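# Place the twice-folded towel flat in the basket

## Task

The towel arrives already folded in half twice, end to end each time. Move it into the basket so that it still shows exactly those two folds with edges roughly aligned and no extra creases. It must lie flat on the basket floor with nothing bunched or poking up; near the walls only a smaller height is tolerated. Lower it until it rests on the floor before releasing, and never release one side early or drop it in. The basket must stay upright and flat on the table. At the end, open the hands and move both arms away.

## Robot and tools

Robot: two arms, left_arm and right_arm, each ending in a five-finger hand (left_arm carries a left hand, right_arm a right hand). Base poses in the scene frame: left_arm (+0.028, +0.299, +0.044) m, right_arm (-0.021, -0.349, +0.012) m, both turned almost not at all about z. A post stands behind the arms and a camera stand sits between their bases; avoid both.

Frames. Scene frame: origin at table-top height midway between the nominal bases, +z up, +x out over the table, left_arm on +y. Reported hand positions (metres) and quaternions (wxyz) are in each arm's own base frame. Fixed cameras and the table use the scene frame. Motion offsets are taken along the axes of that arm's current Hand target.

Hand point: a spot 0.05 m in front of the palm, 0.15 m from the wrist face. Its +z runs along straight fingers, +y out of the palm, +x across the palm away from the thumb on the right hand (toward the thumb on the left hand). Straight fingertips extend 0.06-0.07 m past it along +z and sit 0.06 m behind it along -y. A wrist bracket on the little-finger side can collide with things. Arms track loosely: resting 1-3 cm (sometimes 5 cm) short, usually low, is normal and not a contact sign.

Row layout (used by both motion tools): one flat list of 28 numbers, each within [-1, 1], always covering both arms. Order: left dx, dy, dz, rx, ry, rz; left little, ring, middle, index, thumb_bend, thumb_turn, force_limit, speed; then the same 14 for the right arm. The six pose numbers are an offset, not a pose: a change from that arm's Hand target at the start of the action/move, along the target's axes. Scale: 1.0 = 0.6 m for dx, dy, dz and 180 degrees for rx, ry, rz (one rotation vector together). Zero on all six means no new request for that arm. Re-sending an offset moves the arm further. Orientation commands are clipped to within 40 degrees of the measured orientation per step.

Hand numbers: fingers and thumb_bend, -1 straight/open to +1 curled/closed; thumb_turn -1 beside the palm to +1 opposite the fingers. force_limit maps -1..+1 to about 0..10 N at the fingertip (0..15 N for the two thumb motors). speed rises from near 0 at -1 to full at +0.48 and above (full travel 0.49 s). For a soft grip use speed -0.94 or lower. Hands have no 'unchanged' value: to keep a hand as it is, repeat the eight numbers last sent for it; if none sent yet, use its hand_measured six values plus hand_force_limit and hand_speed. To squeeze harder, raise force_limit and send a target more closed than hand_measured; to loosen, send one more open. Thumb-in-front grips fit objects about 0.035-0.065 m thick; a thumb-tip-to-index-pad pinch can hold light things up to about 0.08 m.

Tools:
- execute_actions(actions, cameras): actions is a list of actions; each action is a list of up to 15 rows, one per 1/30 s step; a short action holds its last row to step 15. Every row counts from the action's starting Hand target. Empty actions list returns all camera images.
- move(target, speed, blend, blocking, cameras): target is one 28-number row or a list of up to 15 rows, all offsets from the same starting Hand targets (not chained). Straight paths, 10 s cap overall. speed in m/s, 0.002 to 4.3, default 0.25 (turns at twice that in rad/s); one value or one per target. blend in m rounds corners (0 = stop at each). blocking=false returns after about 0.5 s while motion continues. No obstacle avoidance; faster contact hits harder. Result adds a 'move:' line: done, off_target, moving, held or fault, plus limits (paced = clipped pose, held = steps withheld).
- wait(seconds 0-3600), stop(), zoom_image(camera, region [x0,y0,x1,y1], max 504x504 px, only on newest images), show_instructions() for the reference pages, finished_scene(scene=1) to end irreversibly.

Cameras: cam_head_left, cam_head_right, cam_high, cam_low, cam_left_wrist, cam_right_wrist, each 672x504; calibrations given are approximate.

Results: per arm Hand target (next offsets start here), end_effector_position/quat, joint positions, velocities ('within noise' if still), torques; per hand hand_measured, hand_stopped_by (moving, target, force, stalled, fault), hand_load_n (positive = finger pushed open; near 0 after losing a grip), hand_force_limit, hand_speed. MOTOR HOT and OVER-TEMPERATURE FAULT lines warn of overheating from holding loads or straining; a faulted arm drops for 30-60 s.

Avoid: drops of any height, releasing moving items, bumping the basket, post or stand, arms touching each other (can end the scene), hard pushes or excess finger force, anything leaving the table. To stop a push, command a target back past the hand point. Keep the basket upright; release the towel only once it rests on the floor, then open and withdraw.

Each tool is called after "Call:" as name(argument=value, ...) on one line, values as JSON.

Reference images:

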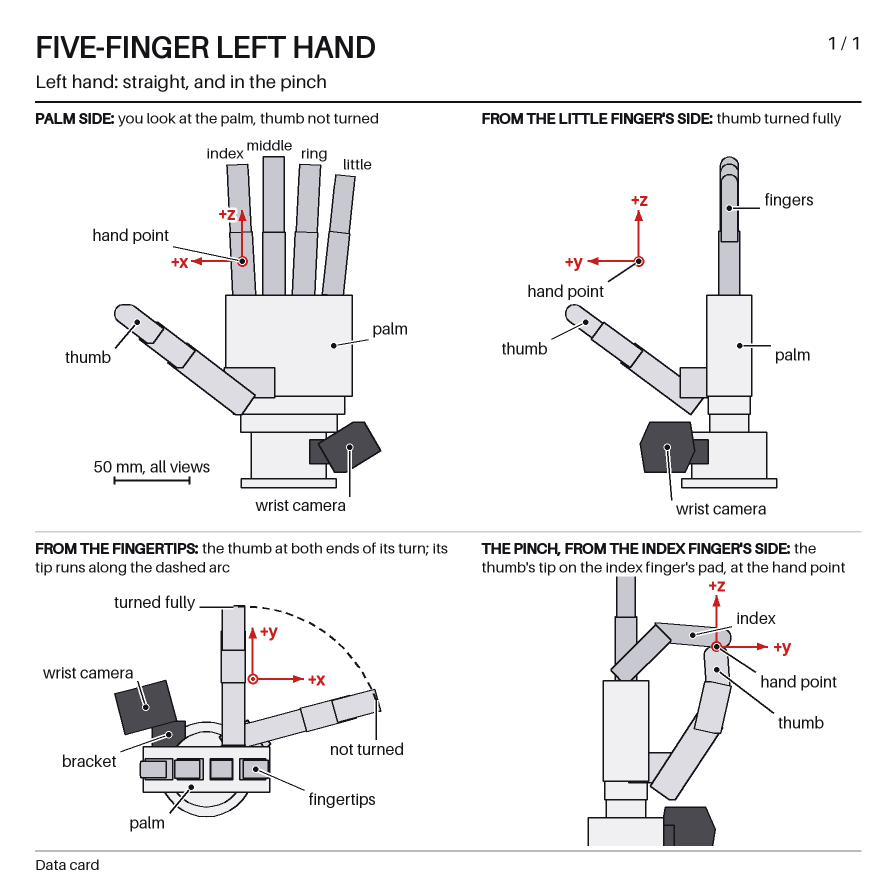

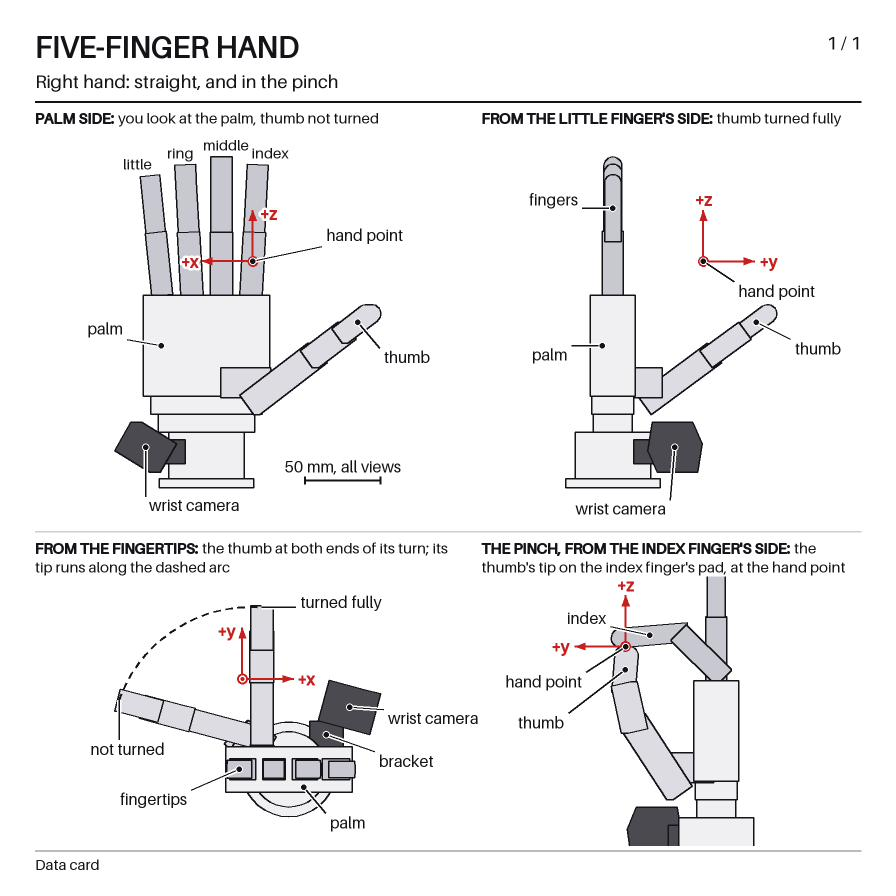

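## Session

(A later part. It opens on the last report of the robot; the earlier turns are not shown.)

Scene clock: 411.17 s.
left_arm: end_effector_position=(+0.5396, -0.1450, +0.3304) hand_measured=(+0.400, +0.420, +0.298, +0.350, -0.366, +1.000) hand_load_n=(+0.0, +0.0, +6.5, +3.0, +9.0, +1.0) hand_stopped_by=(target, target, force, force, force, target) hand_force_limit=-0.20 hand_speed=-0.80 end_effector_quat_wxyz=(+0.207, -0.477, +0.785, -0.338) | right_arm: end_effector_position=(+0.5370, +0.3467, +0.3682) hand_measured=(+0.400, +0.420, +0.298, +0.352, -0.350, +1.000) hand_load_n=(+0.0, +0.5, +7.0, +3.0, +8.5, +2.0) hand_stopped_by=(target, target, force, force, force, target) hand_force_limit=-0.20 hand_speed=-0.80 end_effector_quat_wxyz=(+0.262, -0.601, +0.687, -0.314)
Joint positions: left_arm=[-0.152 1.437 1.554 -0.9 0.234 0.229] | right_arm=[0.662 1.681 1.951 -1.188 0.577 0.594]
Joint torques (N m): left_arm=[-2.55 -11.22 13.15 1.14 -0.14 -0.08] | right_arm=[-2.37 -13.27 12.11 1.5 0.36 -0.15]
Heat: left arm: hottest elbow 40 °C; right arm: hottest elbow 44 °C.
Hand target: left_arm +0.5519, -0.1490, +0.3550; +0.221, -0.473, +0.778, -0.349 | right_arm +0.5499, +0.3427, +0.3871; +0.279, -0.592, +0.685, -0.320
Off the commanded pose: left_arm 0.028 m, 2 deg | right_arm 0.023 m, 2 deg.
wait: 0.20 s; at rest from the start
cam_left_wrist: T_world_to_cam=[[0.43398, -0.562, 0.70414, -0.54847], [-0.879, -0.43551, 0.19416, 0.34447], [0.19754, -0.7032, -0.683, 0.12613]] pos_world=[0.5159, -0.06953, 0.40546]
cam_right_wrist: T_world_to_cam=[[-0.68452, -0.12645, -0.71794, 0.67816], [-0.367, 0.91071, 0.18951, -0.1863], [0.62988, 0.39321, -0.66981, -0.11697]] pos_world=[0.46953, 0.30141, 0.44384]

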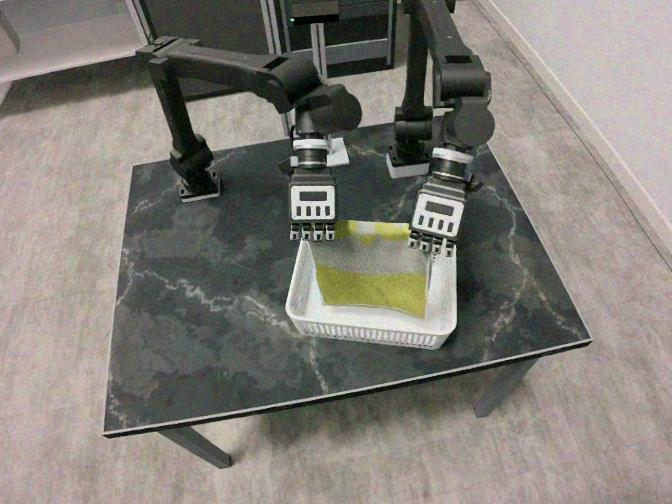

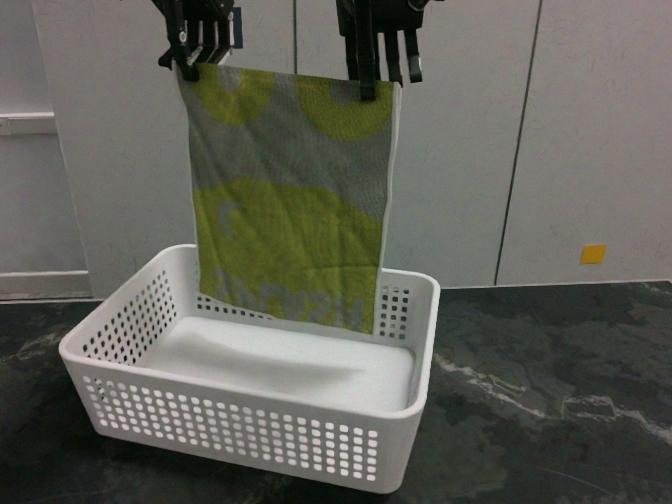

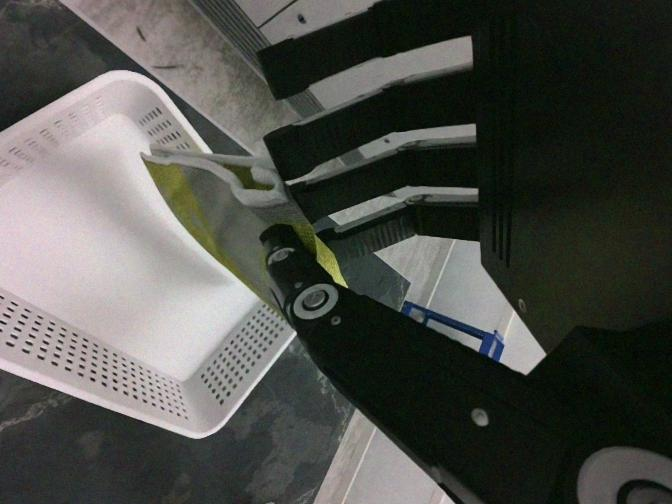

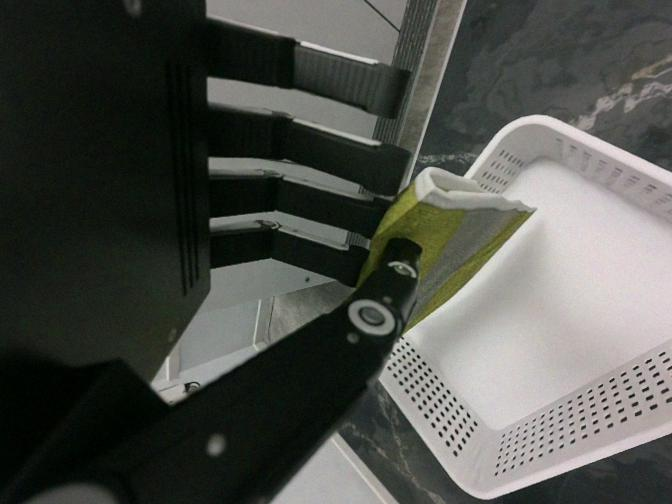

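Call:
move(target=[[0.0111, 0.1378, 0.0513, 0, 0, 0, 0.4, 0.42, 0.42, 0.5, 0.1, 1, -0.2, -0.8, -0.002, 0.1039, 0.0577, 0, 0, 0, 0.4, 0.42, 0.42, 0.5, 0.1, 1, -0.2, -0.8]], speed=0.05, cameras=[])

Call:
wait(seconds=0.5, cameras=["cam_high", "cam_low", "cam_left_wrist", "cam_right_wrist"])

Call:
zoom_image(camera="cam_high", region=[280, 190, 480, 350])

Call:
zoom_image(camera="cam_low", region=[140, 220, 440, 420])

Scene clock: 417.57 s.
left_arm: end_effector_position=(+0.5211, -0.1422, +0.2674) hand_measured=(+0.400, +0.420, +0.298, +0.350, -0.366, +1.000) hand_load_n=(+0.0, +0.0, +6.5, +3.5, +9.0, +1.5) hand_stopped_by=(target, target, force, force, force, target) hand_force_limit=-0.20 hand_speed=-0.80 end_effector_quat_wxyz=(+0.212, -0.474, +0.783, -0.343) | right_arm: end_effector_position=(+0.5383, +0.3466, +0.2969) hand_measured=(+0.400, +0.420, +0.298, +0.352, -0.350, +1.000) hand_load_n=(+0.0, +0.0, +7.0, +2.5, +8.5, +2.5) hand_stopped_by=(target, target, force, force, force, target) hand_force_limit=-0.20 hand_speed=-0.80 end_effector_quat_wxyz=(+0.260, -0.601, +0.686, -0.316)
Joint positions: left_arm=[-0.152 1.373 1.319 -0.712 0.234 0.229] | right_arm=[0.662 1.651 1.724 -0.993 0.582 0.593]
Joint torques (N m): left_arm=[-1.85 -12.34 8.2 2.21 0.11 0.01] | right_arm=[-0.56 -15.44 9.51 1.39 0.68 0.05]
Heat: left arm: hottest elbow 39 °C; right arm: hottest elbow 44 °C.
Hand target: left_arm +0.5215, -0.1398, +0.2726; +0.221, -0.473, +0.778, -0.349 | right_arm +0.5370, +0.3461, +0.3169; +0.279, -0.591, +0.686, -0.320
Off the commanded pose: left_arm 0.006 m, 1 deg | right_arm 0.020 m, 2 deg.
move: off_target (right_arm)

Scene clock: 418.07 s.
left_arm: end_effector_position=(+0.5211, -0.1422, +0.2674) hand_measured=(+0.400, +0.420, +0.298, +0.350, -0.366, +1.000) hand_load_n=(+0.0, +0.0, +6.5, +3.0, +9.0, +1.0) hand_stopped_by=(target, target, force, force, force, target) hand_force_limit=-0.20 hand_speed=-0.80 end_effector_quat_wxyz=(+0.212, -0.474, +0.783, -0.343) | right_arm: end_effector_position=(+0.5383, +0.3466, +0.2969) hand_measured=(+0.400, +0.420, +0.298, +0.352, -0.350, +1.000) hand_load_n=(+0.0, +0.0, +7.0, +2.5, +8.5, +2.0) hand_stopped_by=(target, target, force, force, force, target) hand_force_limit=-0.20 hand_speed=-0.80 end_effector_quat_wxyz=(+0.260, -0.601, +0.686, -0.316)
Joint positions: left_arm=[-0.152 1.373 1.319 -0.712 0.234 0.229] | right_arm=[0.662 1.651 1.724 -0.993 0.582 0.593]
Joint torques (N m): left_arm=[-1.96 -12.4 8.18 2.21 0.11 0] | right_arm=[-0.56 -15.33 9.52 1.42 0.68 0.05]
Heat: left arm: hottest elbow 39 °C; right arm: hottest elbow 44 °C.
Hand target: left_arm +0.5215, -0.1398, +0.2726; +0.221, -0.473, +0.778, -0.349 | right_arm +0.5370, +0.3461, +0.3169; +0.279, -0.591, +0.686, -0.320
Off the commanded pose: left_arm 0.006 m, 1 deg | right_arm 0.020 m, 2 deg.
wait: 0.50 s; at rest by 0.17 s
cam_left_wrist: T_world_to_cam=[[0.42241, -0.56019, 0.71257, -0.49045], [-0.88213, -0.43481, 0.1811, 0.34691], [0.20838, -0.70508, -0.67782, 0.08137]] pos_world=[0.49624, -0.06653, 0.3418]
cam_right_wrist: T_world_to_cam=[[-0.6851, -0.12901, -0.71694, 0.62872], [-0.36529, 0.91235, 0.1849, -0.17233], [0.63024, 0.38856, -0.67217, -0.16334]] pos_world=[0.47073, 0.3018, 0.37283]

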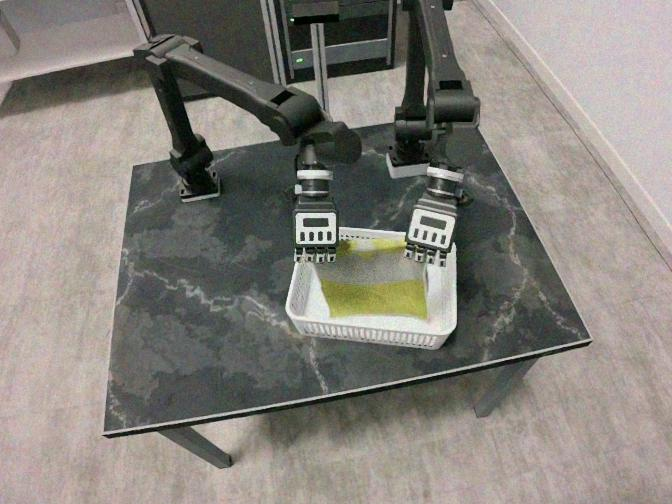

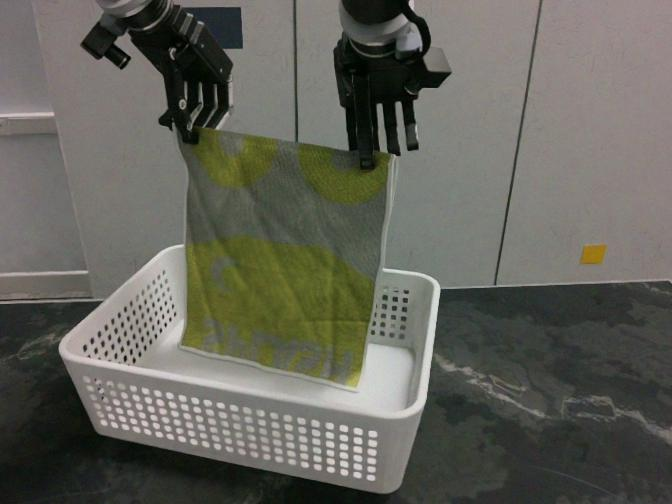

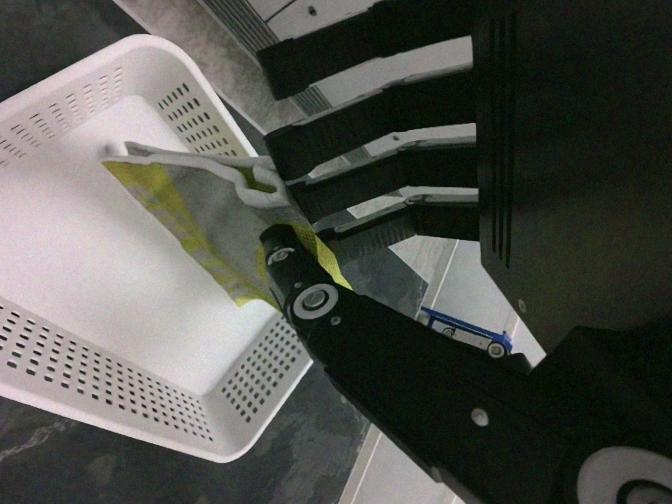

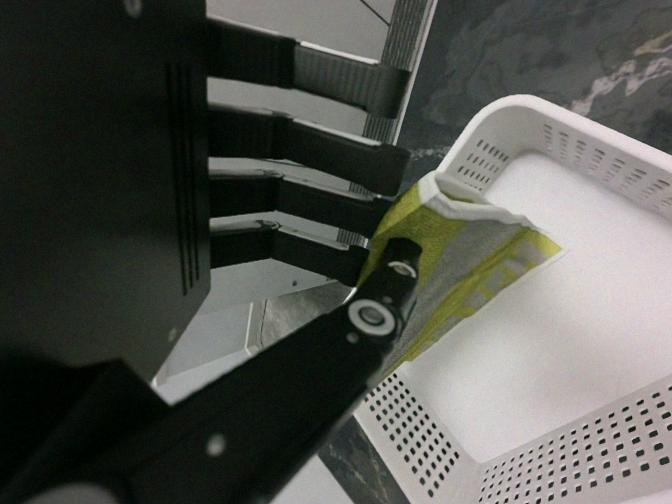

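Scaled by 2.520 from the camera's image (finer frame: 960x720).

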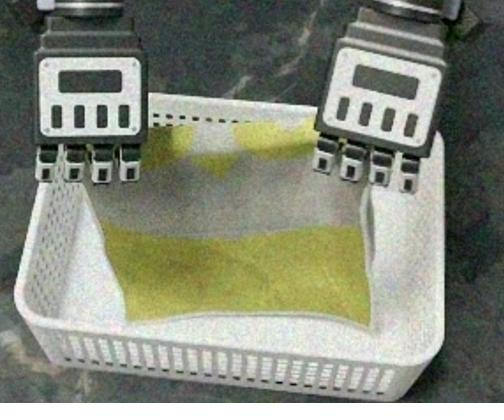

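Scaled by 1.680 from the camera's image (finer frame: 960x720).

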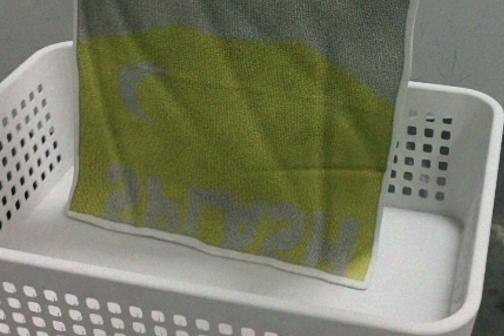

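Call:
move(target=[[-0.0069, -0.0842, 0.0144, 0, 0, 0, 0.4, 0.42, 0.42, 0.5, 0.1, 1, -0.2, -0.8, -0.0024, -0.0631, 0.0027, 0, 0, 0, 0.4, 0.42, 0.42, 0.5, 0.1, 1, -0.2, -0.8]], speed=0.05, cameras=[])

Call:
wait(seconds=1.5, cameras=["cam_high", "cam_low", "cam_left_wrist", "cam_right_wrist"])

Call:
zoom_image(camera="cam_high", region=[280, 190, 480, 350])

Call:
zoom_image(camera="cam_low", region=[140, 220, 440, 420])

Scene clock: 425.50 s.
left_arm: end_effector_position=(+0.5448, -0.1472, +0.2803) hand_measured=(+0.400, +0.420, +0.298, +0.350, -0.366, +1.000) hand_load_n=(+0.0, +0.0, +6.5, +3.0, +9.5, +0.5) hand_stopped_by=(target, target, force, force, force, target) hand_force_limit=-0.20 hand_speed=-0.80 end_effector_quat_wxyz=(+0.209, -0.477, +0.785, -0.337) | right_arm: end_effector_position=(+0.5498, +0.3463, +0.3200) hand_measured=(+0.400, +0.420, +0.298, +0.352, -0.350, +1.000) hand_load_n=(+0.0, +0.0, +7.0, +3.0, +8.5, +1.5) hand_stopped_by=(target, target, force, force, force, target) hand_force_limit=-0.20 hand_speed=-0.80 end_effector_quat_wxyz=(+0.265, -0.600, +0.686, -0.316)
Joint positions: left_arm=[-0.158 1.443 1.429 -0.767 0.224 0.227] | right_arm=[0.648 1.674 1.811 -1.039 0.571 0.578]
Joint torques (N m): left_arm=[-2.78 -11.4 13.19 1.16 -0.05 -0.12] | right_arm=[-2.02 -13.16 13.9 0.61 0.29 -0.12]
Heat: left arm: hottest elbow 39 °C; right arm: hottest elbow 43 °C.
Hand target: left_arm +0.5585, -0.1545, +0.3049; +0.221, -0.473, +0.778, -0.349 | right_arm +0.5623, +0.3439, +0.3449; +0.279, -0.592, +0.685, -0.320
Off the commanded pose: left_arm 0.029 m, 2 deg | right_arm 0.028 m, 2 deg.
move: off_target (left_arm, right_arm)

Scene clock: 427.00 s.
left_arm: end_effector_position=(+0.5449, -0.1473, +0.2805) hand_measured=(+0.400, +0.420, +0.298, +0.350, -0.366, +1.000) hand_load_n=(+0.0, +0.0, +6.5, +3.0, +9.5, +1.0) hand_stopped_by=(target, target, force, force, force, target) hand_force_limit=-0.20 hand_speed=-0.80 end_effector_quat_wxyz=(+0.209, -0.477, +0.785, -0.337) | right_arm: end_effector_position=(+0.5501, +0.3464, +0.3208) hand_measured=(+0.400, +0.420, +0.298, +0.352, -0.350, +1.000) hand_load_n=(+0.0, +0.0, +7.0, +3.0, +8.5, +2.0) hand_stopped_by=(target, target, force, force, force, target) hand_force_limit=-0.20 hand_speed=-0.80 end_effector_quat_wxyz=(+0.265, -0.600, +0.686, -0.316)
Joint positions: left_arm=[-0.158 1.443 1.43 -0.767 0.224 0.227] | right_arm=[0.648 1.674 1.812 -1.039 0.571 0.578]
Joint torques (N m): left_arm=[-2.84 -11.28 13.19 1.11 -0.05 -0.12] | right_arm=[-2.08 -13.22 13.85 0.62 0.3 -0.11]
Heat: left arm: hottest elbow 39 °C; right arm: hottest elbow 44 °C.
Hand target: left_arm +0.5586, -0.1545, +0.3051; +0.221, -0.473, +0.778, -0.350 | right_arm +0.5624, +0.3440, +0.3450; +0.279, -0.592, +0.685, -0.320
Off the commanded pose: left_arm 0.029 m, 2 deg | right_arm 0.027 m, 2 deg.
wait: 1.50 s; at rest by 0.17 s
cam_left_wrist: T_world_to_cam=[[0.43376, -0.56365, 0.70296, -0.51669], [-0.8782, -0.43898, 0.18991, 0.35812], [0.20154, -0.69971, -0.68541, 0.08835]] pos_world=[0.52082, -0.07221, 0.35575]
cam_right_wrist: T_world_to_cam=[[-0.67899, -0.12533, -0.72337, 0.65136], [-0.36912, 0.91, 0.1888, -0.17065], [0.63461, 0.3952, -0.66414, -0.16192]] pos_world=[0.48203, 0.30092, 0.39586]

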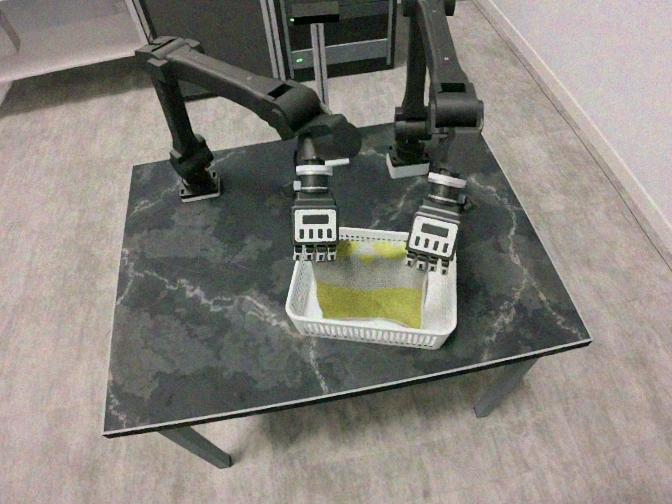

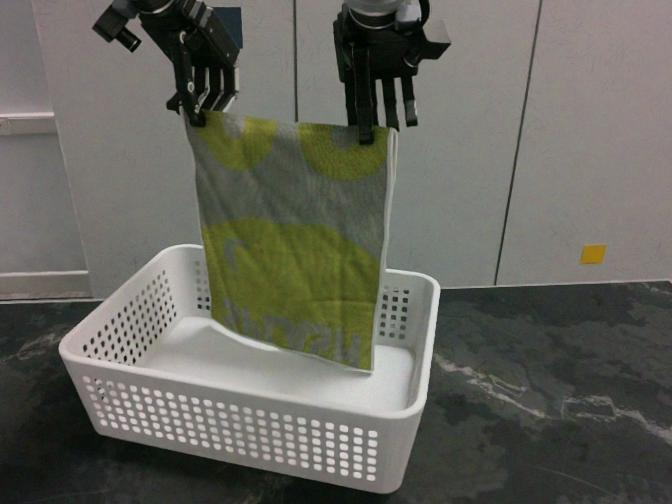

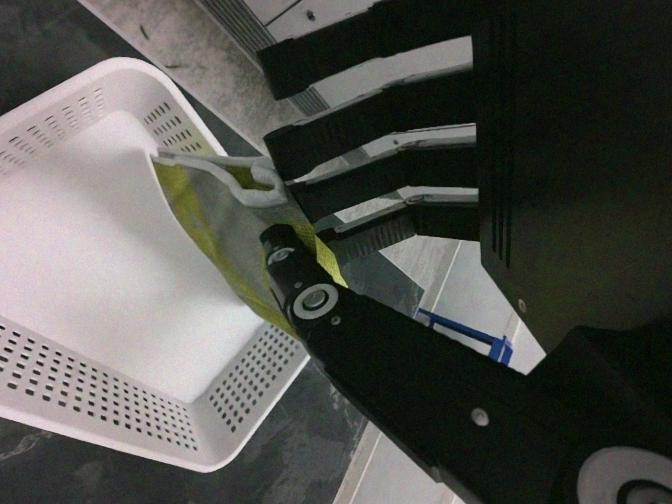

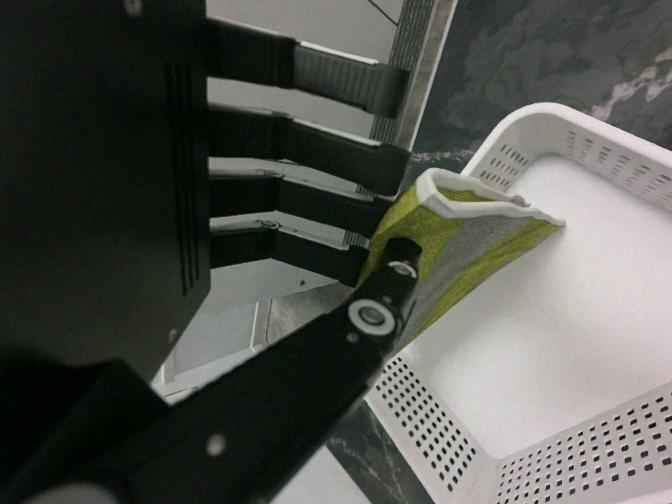

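Scaled by 2.520 from the camera's image (finer frame: 960x720).

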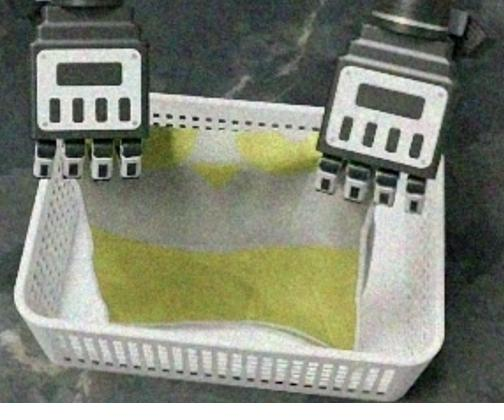

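Scaled by 1.680 from the camera's image (finer frame: 960x720).

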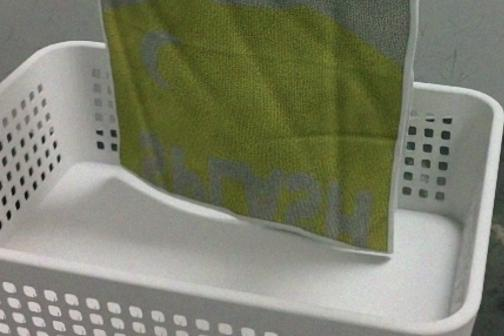

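Call:
zoom_image(camera="cam_left_wrist", region=[60, 30, 360, 330])

Call:
zoom_image(camera="cam_right_wrist", region=[360, 90, 660, 390])

Scaled by 1.680 from the camera's image (finer frame: 960x720).

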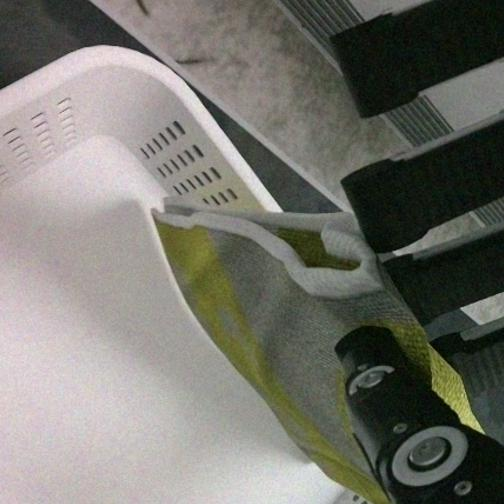

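Scaled by 1.680 from the camera's image (finer frame: 960x720).

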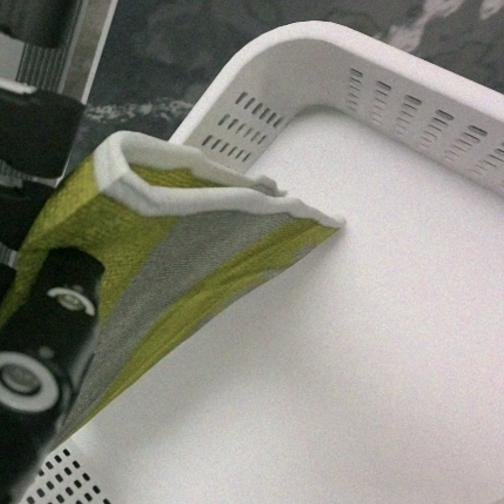

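Call:
move(target=[[-0.0018, 0.0702, 0.0023, 0, 0, 0, 0.4, 0.42, 0.42, 0.5, 0.1, 1, -0.2, -0.8, 0, -0.0154, -0.0128, 0, 0, 0, 0.4, 0.42, 0.42, 0.5, 0.1, 1, -0.2, -0.8]], speed=0.04, cameras=[])

Call:
wait(seconds=1.5, cameras=["cam_high", "cam_low", "cam_left_wrist", "cam_right_wrist"])

Call:
zoom_image(camera="cam_high", region=[280, 190, 480, 350])

Call:
zoom_image(camera="cam_low", region=[140, 220, 440, 420])

Scene clock: 444.93 s.
left_arm: end_effector_position=(+0.5349, -0.1467, +0.2688) hand_measured=(+0.400, +0.420, +0.298, +0.350, -0.366, +1.000) hand_load_n=(+0.0, +0.5, +6.5, +3.0, +9.0, +1.0) hand_stopped_by=(target, target, force, force, force, target) hand_force_limit=-0.20 hand_speed=-0.80 end_effector_quat_wxyz=(+0.214, -0.473, +0.782, -0.344) | right_arm: end_effector_position=(+0.5500, +0.3463, +0.3326) hand_measured=(+0.400, +0.420, +0.298, +0.352, -0.350, +1.000) hand_load_n=(+0.0, +0.0, +7.0, +3.5, +8.5, +2.0) hand_stopped_by=(target, target, force, force, force, target) hand_force_limit=-0.20 hand_speed=-0.80 end_effector_quat_wxyz=(+0.264, -0.601, +0.685, -0.316)
Joint positions: left_arm=[-0.157 1.408 1.356 -0.71 0.231 0.227] | right_arm=[0.648 1.68 1.852 -1.074 0.571 0.577]
Joint torques (N m): left_arm=[-1.32 -12.51 8.06 2.19 0.27 0.04] | right_arm=[-2.14 -13.04 13.94 0.69 0.3 -0.09]
Heat: left arm: hottest elbow 39 °C; right arm: hottest elbow 48 °C.
Hand target: left_arm +0.5355, -0.1411, +0.2725; +0.221, -0.473, +0.778, -0.349 | right_arm +0.5623, +0.3439, +0.3571; +0.279, -0.592, +0.685, -0.320
Off the commanded pose: left_arm 0.007 m, 1 deg | right_arm 0.028 m, 2 deg.
move: off_target (right_arm)

Scene clock: 446.43 s.
left_arm: end_effector_position=(+0.5349, -0.1467, +0.2688) hand_measured=(+0.400, +0.420, +0.298, +0.350, -0.366, +1.000) hand_load_n=(+0.0, +0.0, +7.0, +2.5, +9.0, +1.0) hand_stopped_by=(target, target, force, force, force, target) hand_force_limit=-0.20 hand_speed=-0.80 end_effector_quat_wxyz=(+0.214, -0.473, +0.782, -0.344) | right_arm: end_effector_position=(+0.5500, +0.3463, +0.3324) hand_measured=(+0.400, +0.420, +0.298, +0.352, -0.350, +1.000) hand_load_n=(+0.0, +0.0, +7.0, +3.0, +8.5, +1.5) hand_stopped_by=(target, target, force, force, force, target) hand_force_limit=-0.20 hand_speed=-0.80 end_effector_quat_wxyz=(+0.264, -0.601, +0.685, -0.316)
Joint positions: left_arm=[-0.157 1.408 1.356 -0.71 0.231 0.227] | right_arm=[0.648 1.681 1.852 -1.074 0.571 0.577]
Joint torques (N m): left_arm=[-1.38 -12.75 8.08 2.18 0.26 0.04] | right_arm=[-2.14 -13.22 13.96 0.66 0.29 -0.09]
Heat: left arm: hottest elbow 39 °C; right arm: hottest elbow 48 °C.
Hand target: left_arm +0.5356, -0.1411, +0.2723; +0.221, -0.473, +0.778, -0.349 | right_arm +0.5624, +0.3439, +0.3572; +0.279, -0.591, +0.685, -0.320
Off the commanded pose: left_arm 0.007 m, 1 deg | right_arm 0.028 m, 2 deg.
wait: 1.50 s; at rest by 0.17 s
cam_left_wrist: T_world_to_cam=[[0.41934, -0.56029, 0.7143, -0.49863], [-0.88318, -0.4339, 0.17813, 0.35838], [0.21013, -0.70556, -0.67678, 0.07503]] pos_world=[0.50984, -0.07094, 0.34311]
cam_right_wrist: T_world_to_cam=[[-0.68008, -0.1277, -0.72193, 0.66061], [-0.36971, 0.91008, 0.18729, -0.17196], [0.6331, 0.39428, -0.66613, -0.15233]] pos_world=[0.48213, 0.30092, 0.40765]

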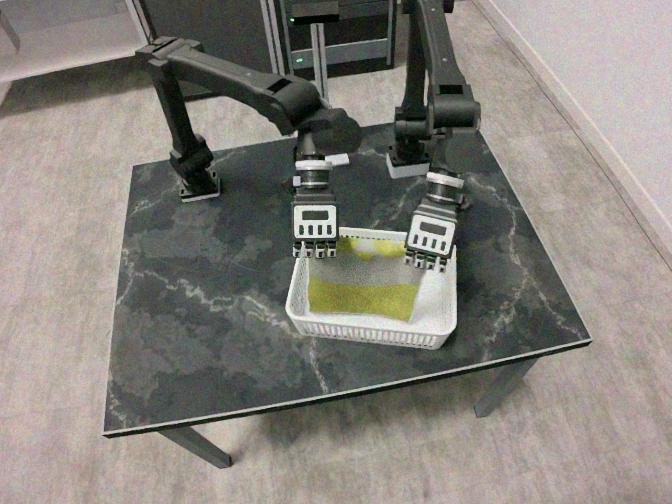

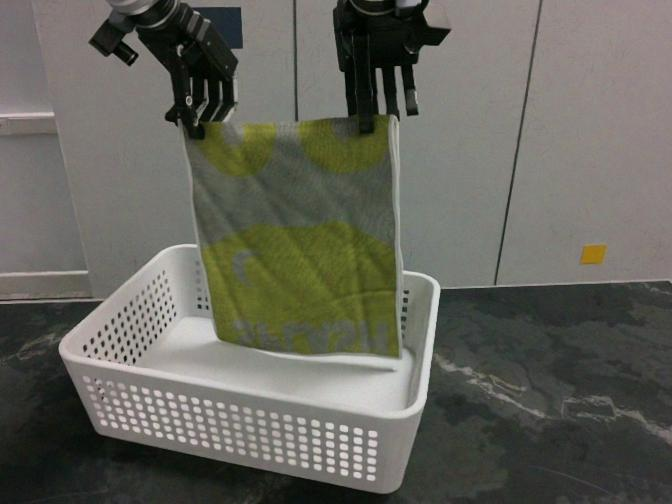

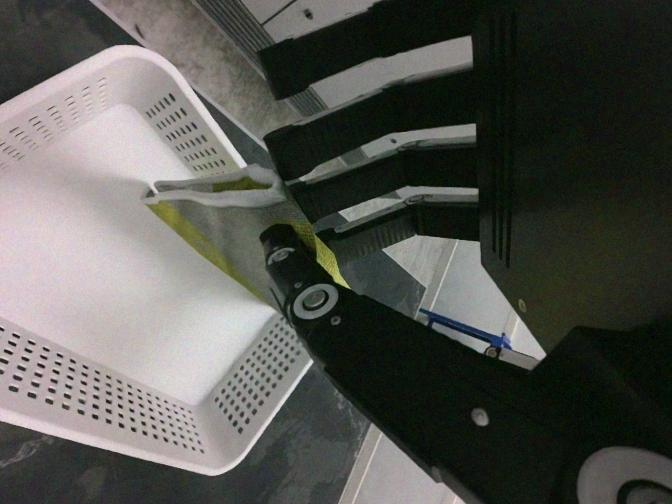

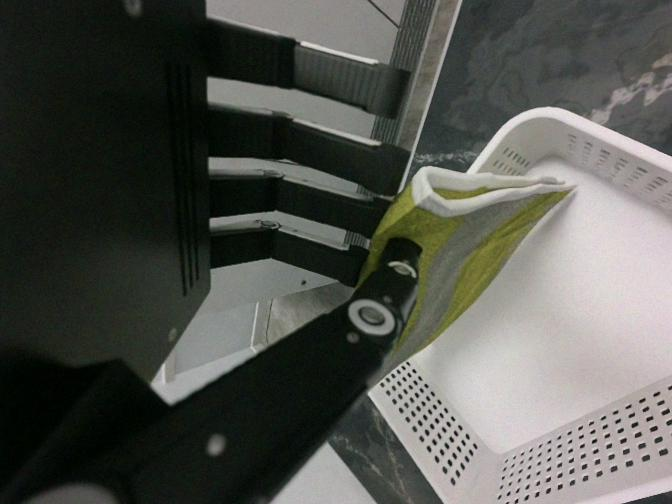

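Scaled by 2.520 from the camera's image (finer frame: 960x720).

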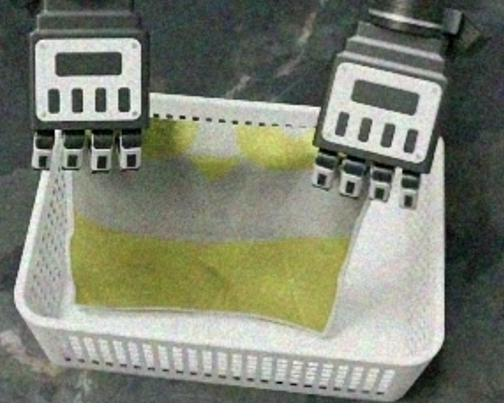

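Scaled by 1.680 from the camera's image (finer frame: 960x720).

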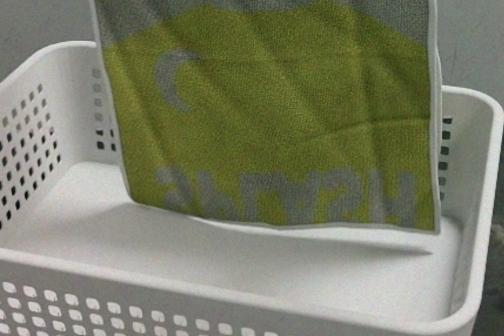

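Call:
move(target=[[0, 0, 0, 0, 0, 0, 0.4, 0.42, 0.42, 0.5, 0.1, 1, -0.2, -0.8, 0, 0.0213, 0.0177, 0, 0, 0, 0.4, 0.42, 0.42, 0.5, 0.1, 1, -0.2, -0.8]], speed=0.04, cameras=[])

Call:
wait(seconds=1.0, cameras=["cam_high", "cam_low"])

Call:
zoom_image(camera="cam_high", region=[280, 190, 480, 350])

Call:
zoom_image(camera="cam_low", region=[140, 220, 440, 420])

Scene clock: 449.53 s.
left_arm: end_effector_position=(+0.5350, -0.1463, +0.2688) hand_measured=(+0.400, +0.420, +0.298, +0.350, -0.366, +1.000) hand_load_n=(+0.0, +0.0, +6.5, +2.5, +9.5, +1.0) hand_stopped_by=(target, target, force, force, force, target) hand_force_limit=-0.20 hand_speed=-0.80 end_effector_quat_wxyz=(+0.214, -0.473, +0.782, -0.344) | right_arm: end_effector_position=(+0.5524, +0.3482, +0.3342) hand_measured=(+0.400, +0.420, +0.298, +0.352, -0.350, +1.000) hand_load_n=(+0.0, +0.0, +6.5, +3.0, +8.5, +1.5) hand_stopped_by=(target, target, force, force, force, target) hand_force_limit=-0.20 hand_speed=-0.80 end_effector_quat_wxyz=(+0.270, -0.598, +0.685, -0.316)
Joint positions: left_arm=[-0.157 1.408 1.356 -0.71 0.231 0.227] | right_arm=[0.648 1.681 1.852 -1.061 0.571 0.577]
Joint torques (N m): left_arm=[-1.44 -12.86 8.05 2.17 0.27 0.04] | right_arm=[-2.2 -13.51 10.1 1.78 0.28 -0.08]
Heat: left arm: hottest elbow 39 °C; right arm: hottest elbow 48 °C.
Hand target: left_arm +0.5356, -0.1410, +0.2723; +0.221, -0.473, +0.778, -0.349 | right_arm +0.5624, +0.3440, +0.3405; +0.279, -0.592, +0.685, -0.320
Off the commanded pose: left_arm 0.006 m, 1 deg | right_arm 0.013 m, 1 deg.
move: off_target (right_arm)

Scene clock: 450.53 s.
left_arm: end_effector_position=(+0.5350, -0.1463, +0.2688) hand_measured=(+0.400, +0.420, +0.298, +0.350, -0.366, +1.000) hand_load_n=(+0.0, +0.0, +6.5, +2.5, +9.5, +1.0) hand_stopped_by=(target, target, force, force, force, target) hand_force_limit=-0.20 hand_speed=-0.80 end_effector_quat_wxyz=(+0.214, -0.473, +0.782, -0.344) | right_arm: end_effector_position=(+0.5524, +0.3482, +0.3342) hand_measured=(+0.400, +0.420, +0.298, +0.352, -0.350, +1.000) hand_load_n=(+0.5, +0.5, +7.0, +3.0, +8.5, +1.5) hand_stopped_by=(target, target, force, force, force, target) hand_force_limit=-0.20 hand_speed=-0.80 end_effector_quat_wxyz=(+0.270, -0.598, +0.685, -0.316)
Joint positions: left_arm=[-0.157 1.408 1.356 -0.71 0.231 0.227] | right_arm=[0.648 1.681 1.852 -1.061 0.571 0.577]
Joint torques (N m): left_arm=[-1.44 -12.81 8.08 2.18 0.27 0.04] | right_arm=[-2.14 -13.57 10.07 1.69 0.28 -0.08]
Heat: left arm: hottest elbow 39 °C; right arm: hottest elbow 48 °C.
Hand target: left_arm +0.5356, -0.1410, +0.2723; +0.221, -0.473, +0.778, -0.349 | right_arm +0.5623, +0.3439, +0.3405; +0.279, -0.592, +0.685, -0.320
Off the commanded pose: left_arm 0.006 m, 1 deg | right_arm 0.013 m, 1 deg.
wait: 1.00 s; at rest by 0.17 s

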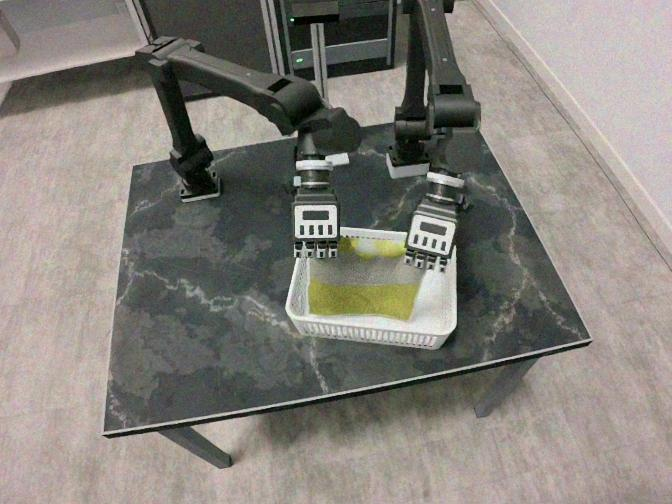

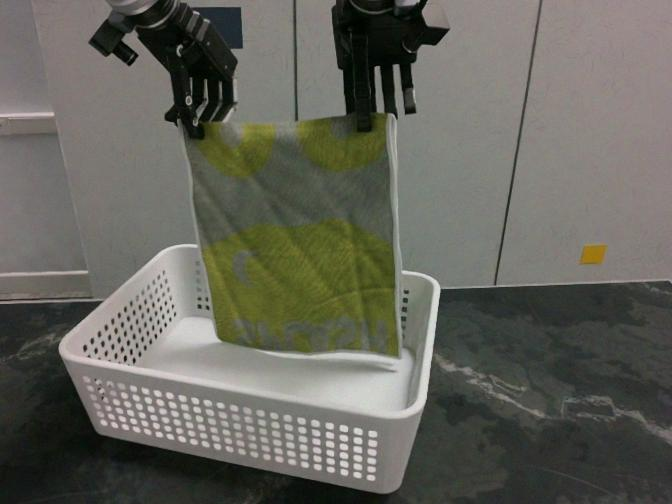

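Scaled by 2.520 from the camera's image (finer frame: 960x720).

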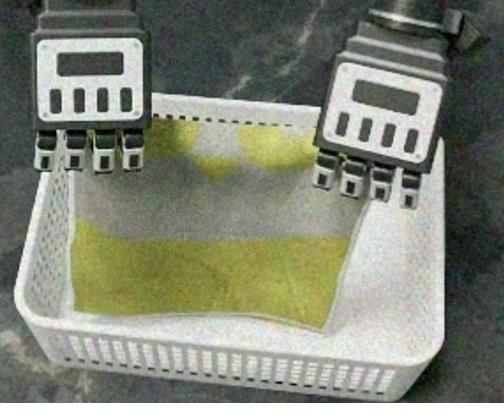

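Scaled by 1.680 from the camera's image (finer frame: 960x720).

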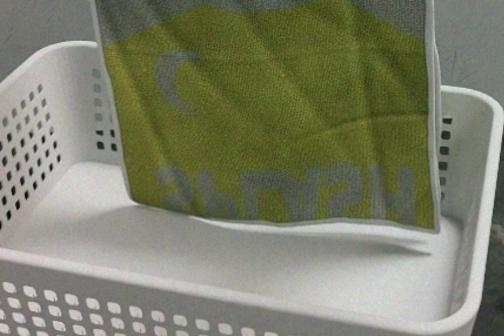

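Call:
move(target=[[-0.0196, 0.0026, -0.0026, 0, 0, 0, 0.4, 0.42, 0.42, 0.5, 0.1, 1, -0.2, -0.8, -0.0195, 0.0072, 0.011, 0, 0, 0, 0.4, 0.42, 0.42, 0.5, 0.1, 1, -0.2, -0.8], [0.0131, 0.2143, -0.0116, 0, 0, 0, 0.4, 0.42, 0.42, 0.5, 0.1, 1, -0.2, -0.8, -0.0584, 0.2274, -0.0241, 0, 0, 0, 0.4, 0.42, 0.42, 0.5, 0.1, 1, -0.2, -0.8]], speed=0.05, blend=[0.008, 0], cameras=["cam_high", "cam_low", "cam_left_wrist", "cam_right_wrist"])

Call:
zoom_image(camera="cam_high", region=[280, 190, 480, 350])

Call:
zoom_image(camera="cam_low", region=[60, 130, 440, 470])

Scene clock: 460.47 s.
left_arm: end_effector_position=(+0.4518, -0.1115, +0.1783) hand_measured=(+0.400, +0.420, +0.298, +0.350, -0.366, +1.000) hand_load_n=(+0.0, +0.0, +6.5, +3.0, +9.5, +1.0) hand_stopped_by=(target, target, force, force, force, target) hand_force_limit=-0.20 hand_speed=-0.80 end_effector_quat_wxyz=(+0.212, -0.478, +0.779, -0.346) | right_arm: end_effector_position=(+0.4723, +0.3857, +0.2243) hand_measured=(+0.400, +0.420, +0.298, +0.352, -0.350, +1.000) hand_load_n=(+0.0, +0.0, +7.0, +2.5, +8.5, +1.5) hand_stopped_by=(target, target, force, force, force, target) hand_force_limit=-0.20 hand_speed=-0.80 end_effector_quat_wxyz=(+0.253, -0.602, +0.685, -0.323)
Joint positions: left_arm=[-0.097 1.218 0.941 -0.494 0.275 0.257] | right_arm=[0.804 1.615 1.501 -0.901 0.675 0.733]
Joint torques (N m): left_arm=[-1.32 -9.64 7.77 2.18 0.29 0.18] | right_arm=[0.26 -14.51 9.47 1.46 0.65 0.13]
Heat: left arm: hottest elbow 39 °C; right arm: hottest elbow 47 °C.
Hand target: left_arm +0.4526, -0.1060, +0.1801; +0.221, -0.473, +0.778, -0.349 | right_arm +0.4701, +0.3932, +0.2449; +0.279, -0.592, +0.685, -0.320
Off the commanded pose: left_arm 0.006 m, 1 deg | right_arm 0.022 m, 3 deg.
move: off_target (right_arm); blend cut to 0.0071 m at target 1
cam_left_wrist: T_world_to_cam=[[0.42593, -0.55049, 0.71802, -0.38201], [-0.87917, -0.43922, 0.18479, 0.31275], [0.21364, -0.70997, -0.67105, 0.05295]] pos_world=[0.42636, -0.03534, 0.25203]
cam_right_wrist: T_world_to_cam=[[-0.68652, -0.13879, -0.71374, 0.54022], [-0.36118, 0.91704, 0.16908, -0.21883], [0.63106, 0.37387, -0.6797, -0.17874]] pos_world=[0.40464, 0.34248, 0.30109]

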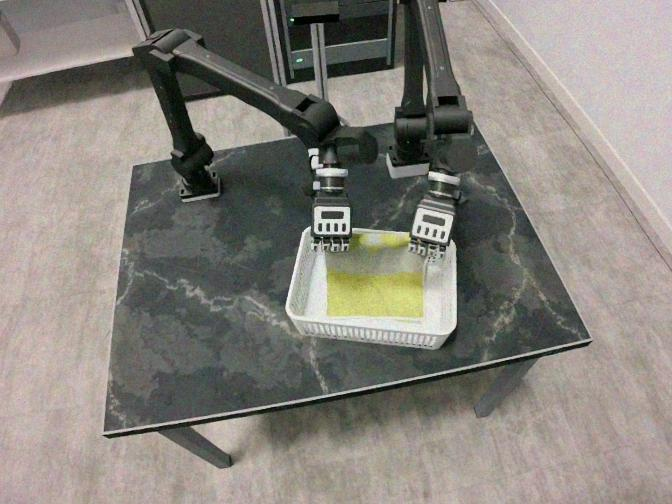

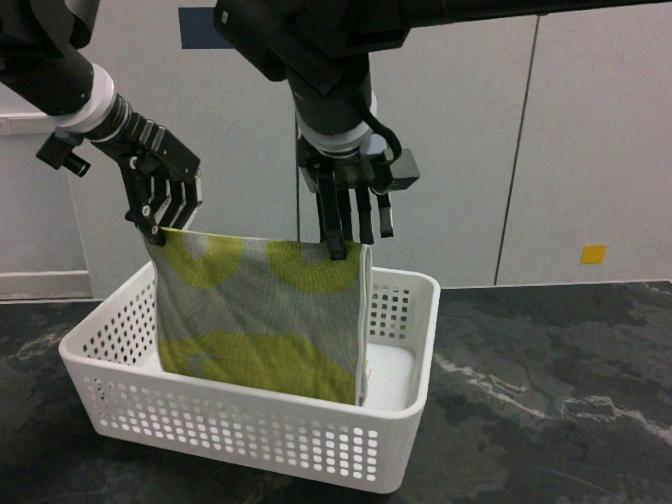

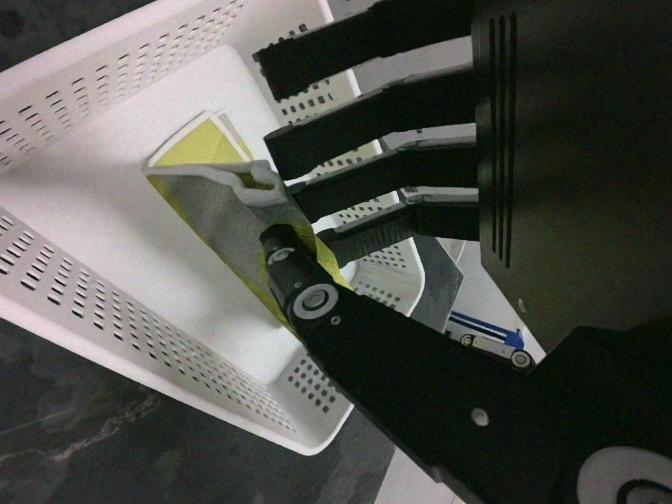

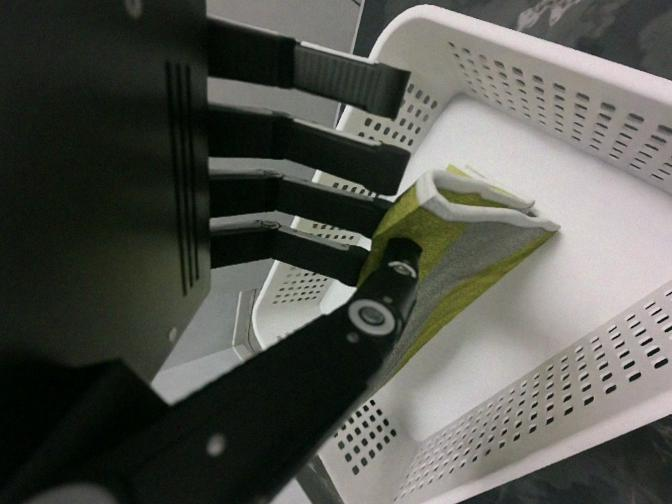

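Scaled by 2.520 from the camera's image (finer frame: 960x720).

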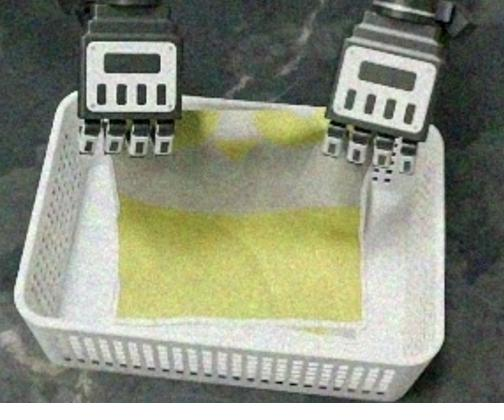

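Scaled by 1.326 from the camera's image (finer frame: 960x720).

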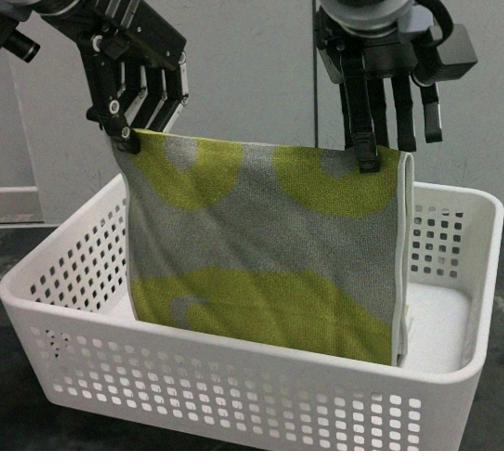

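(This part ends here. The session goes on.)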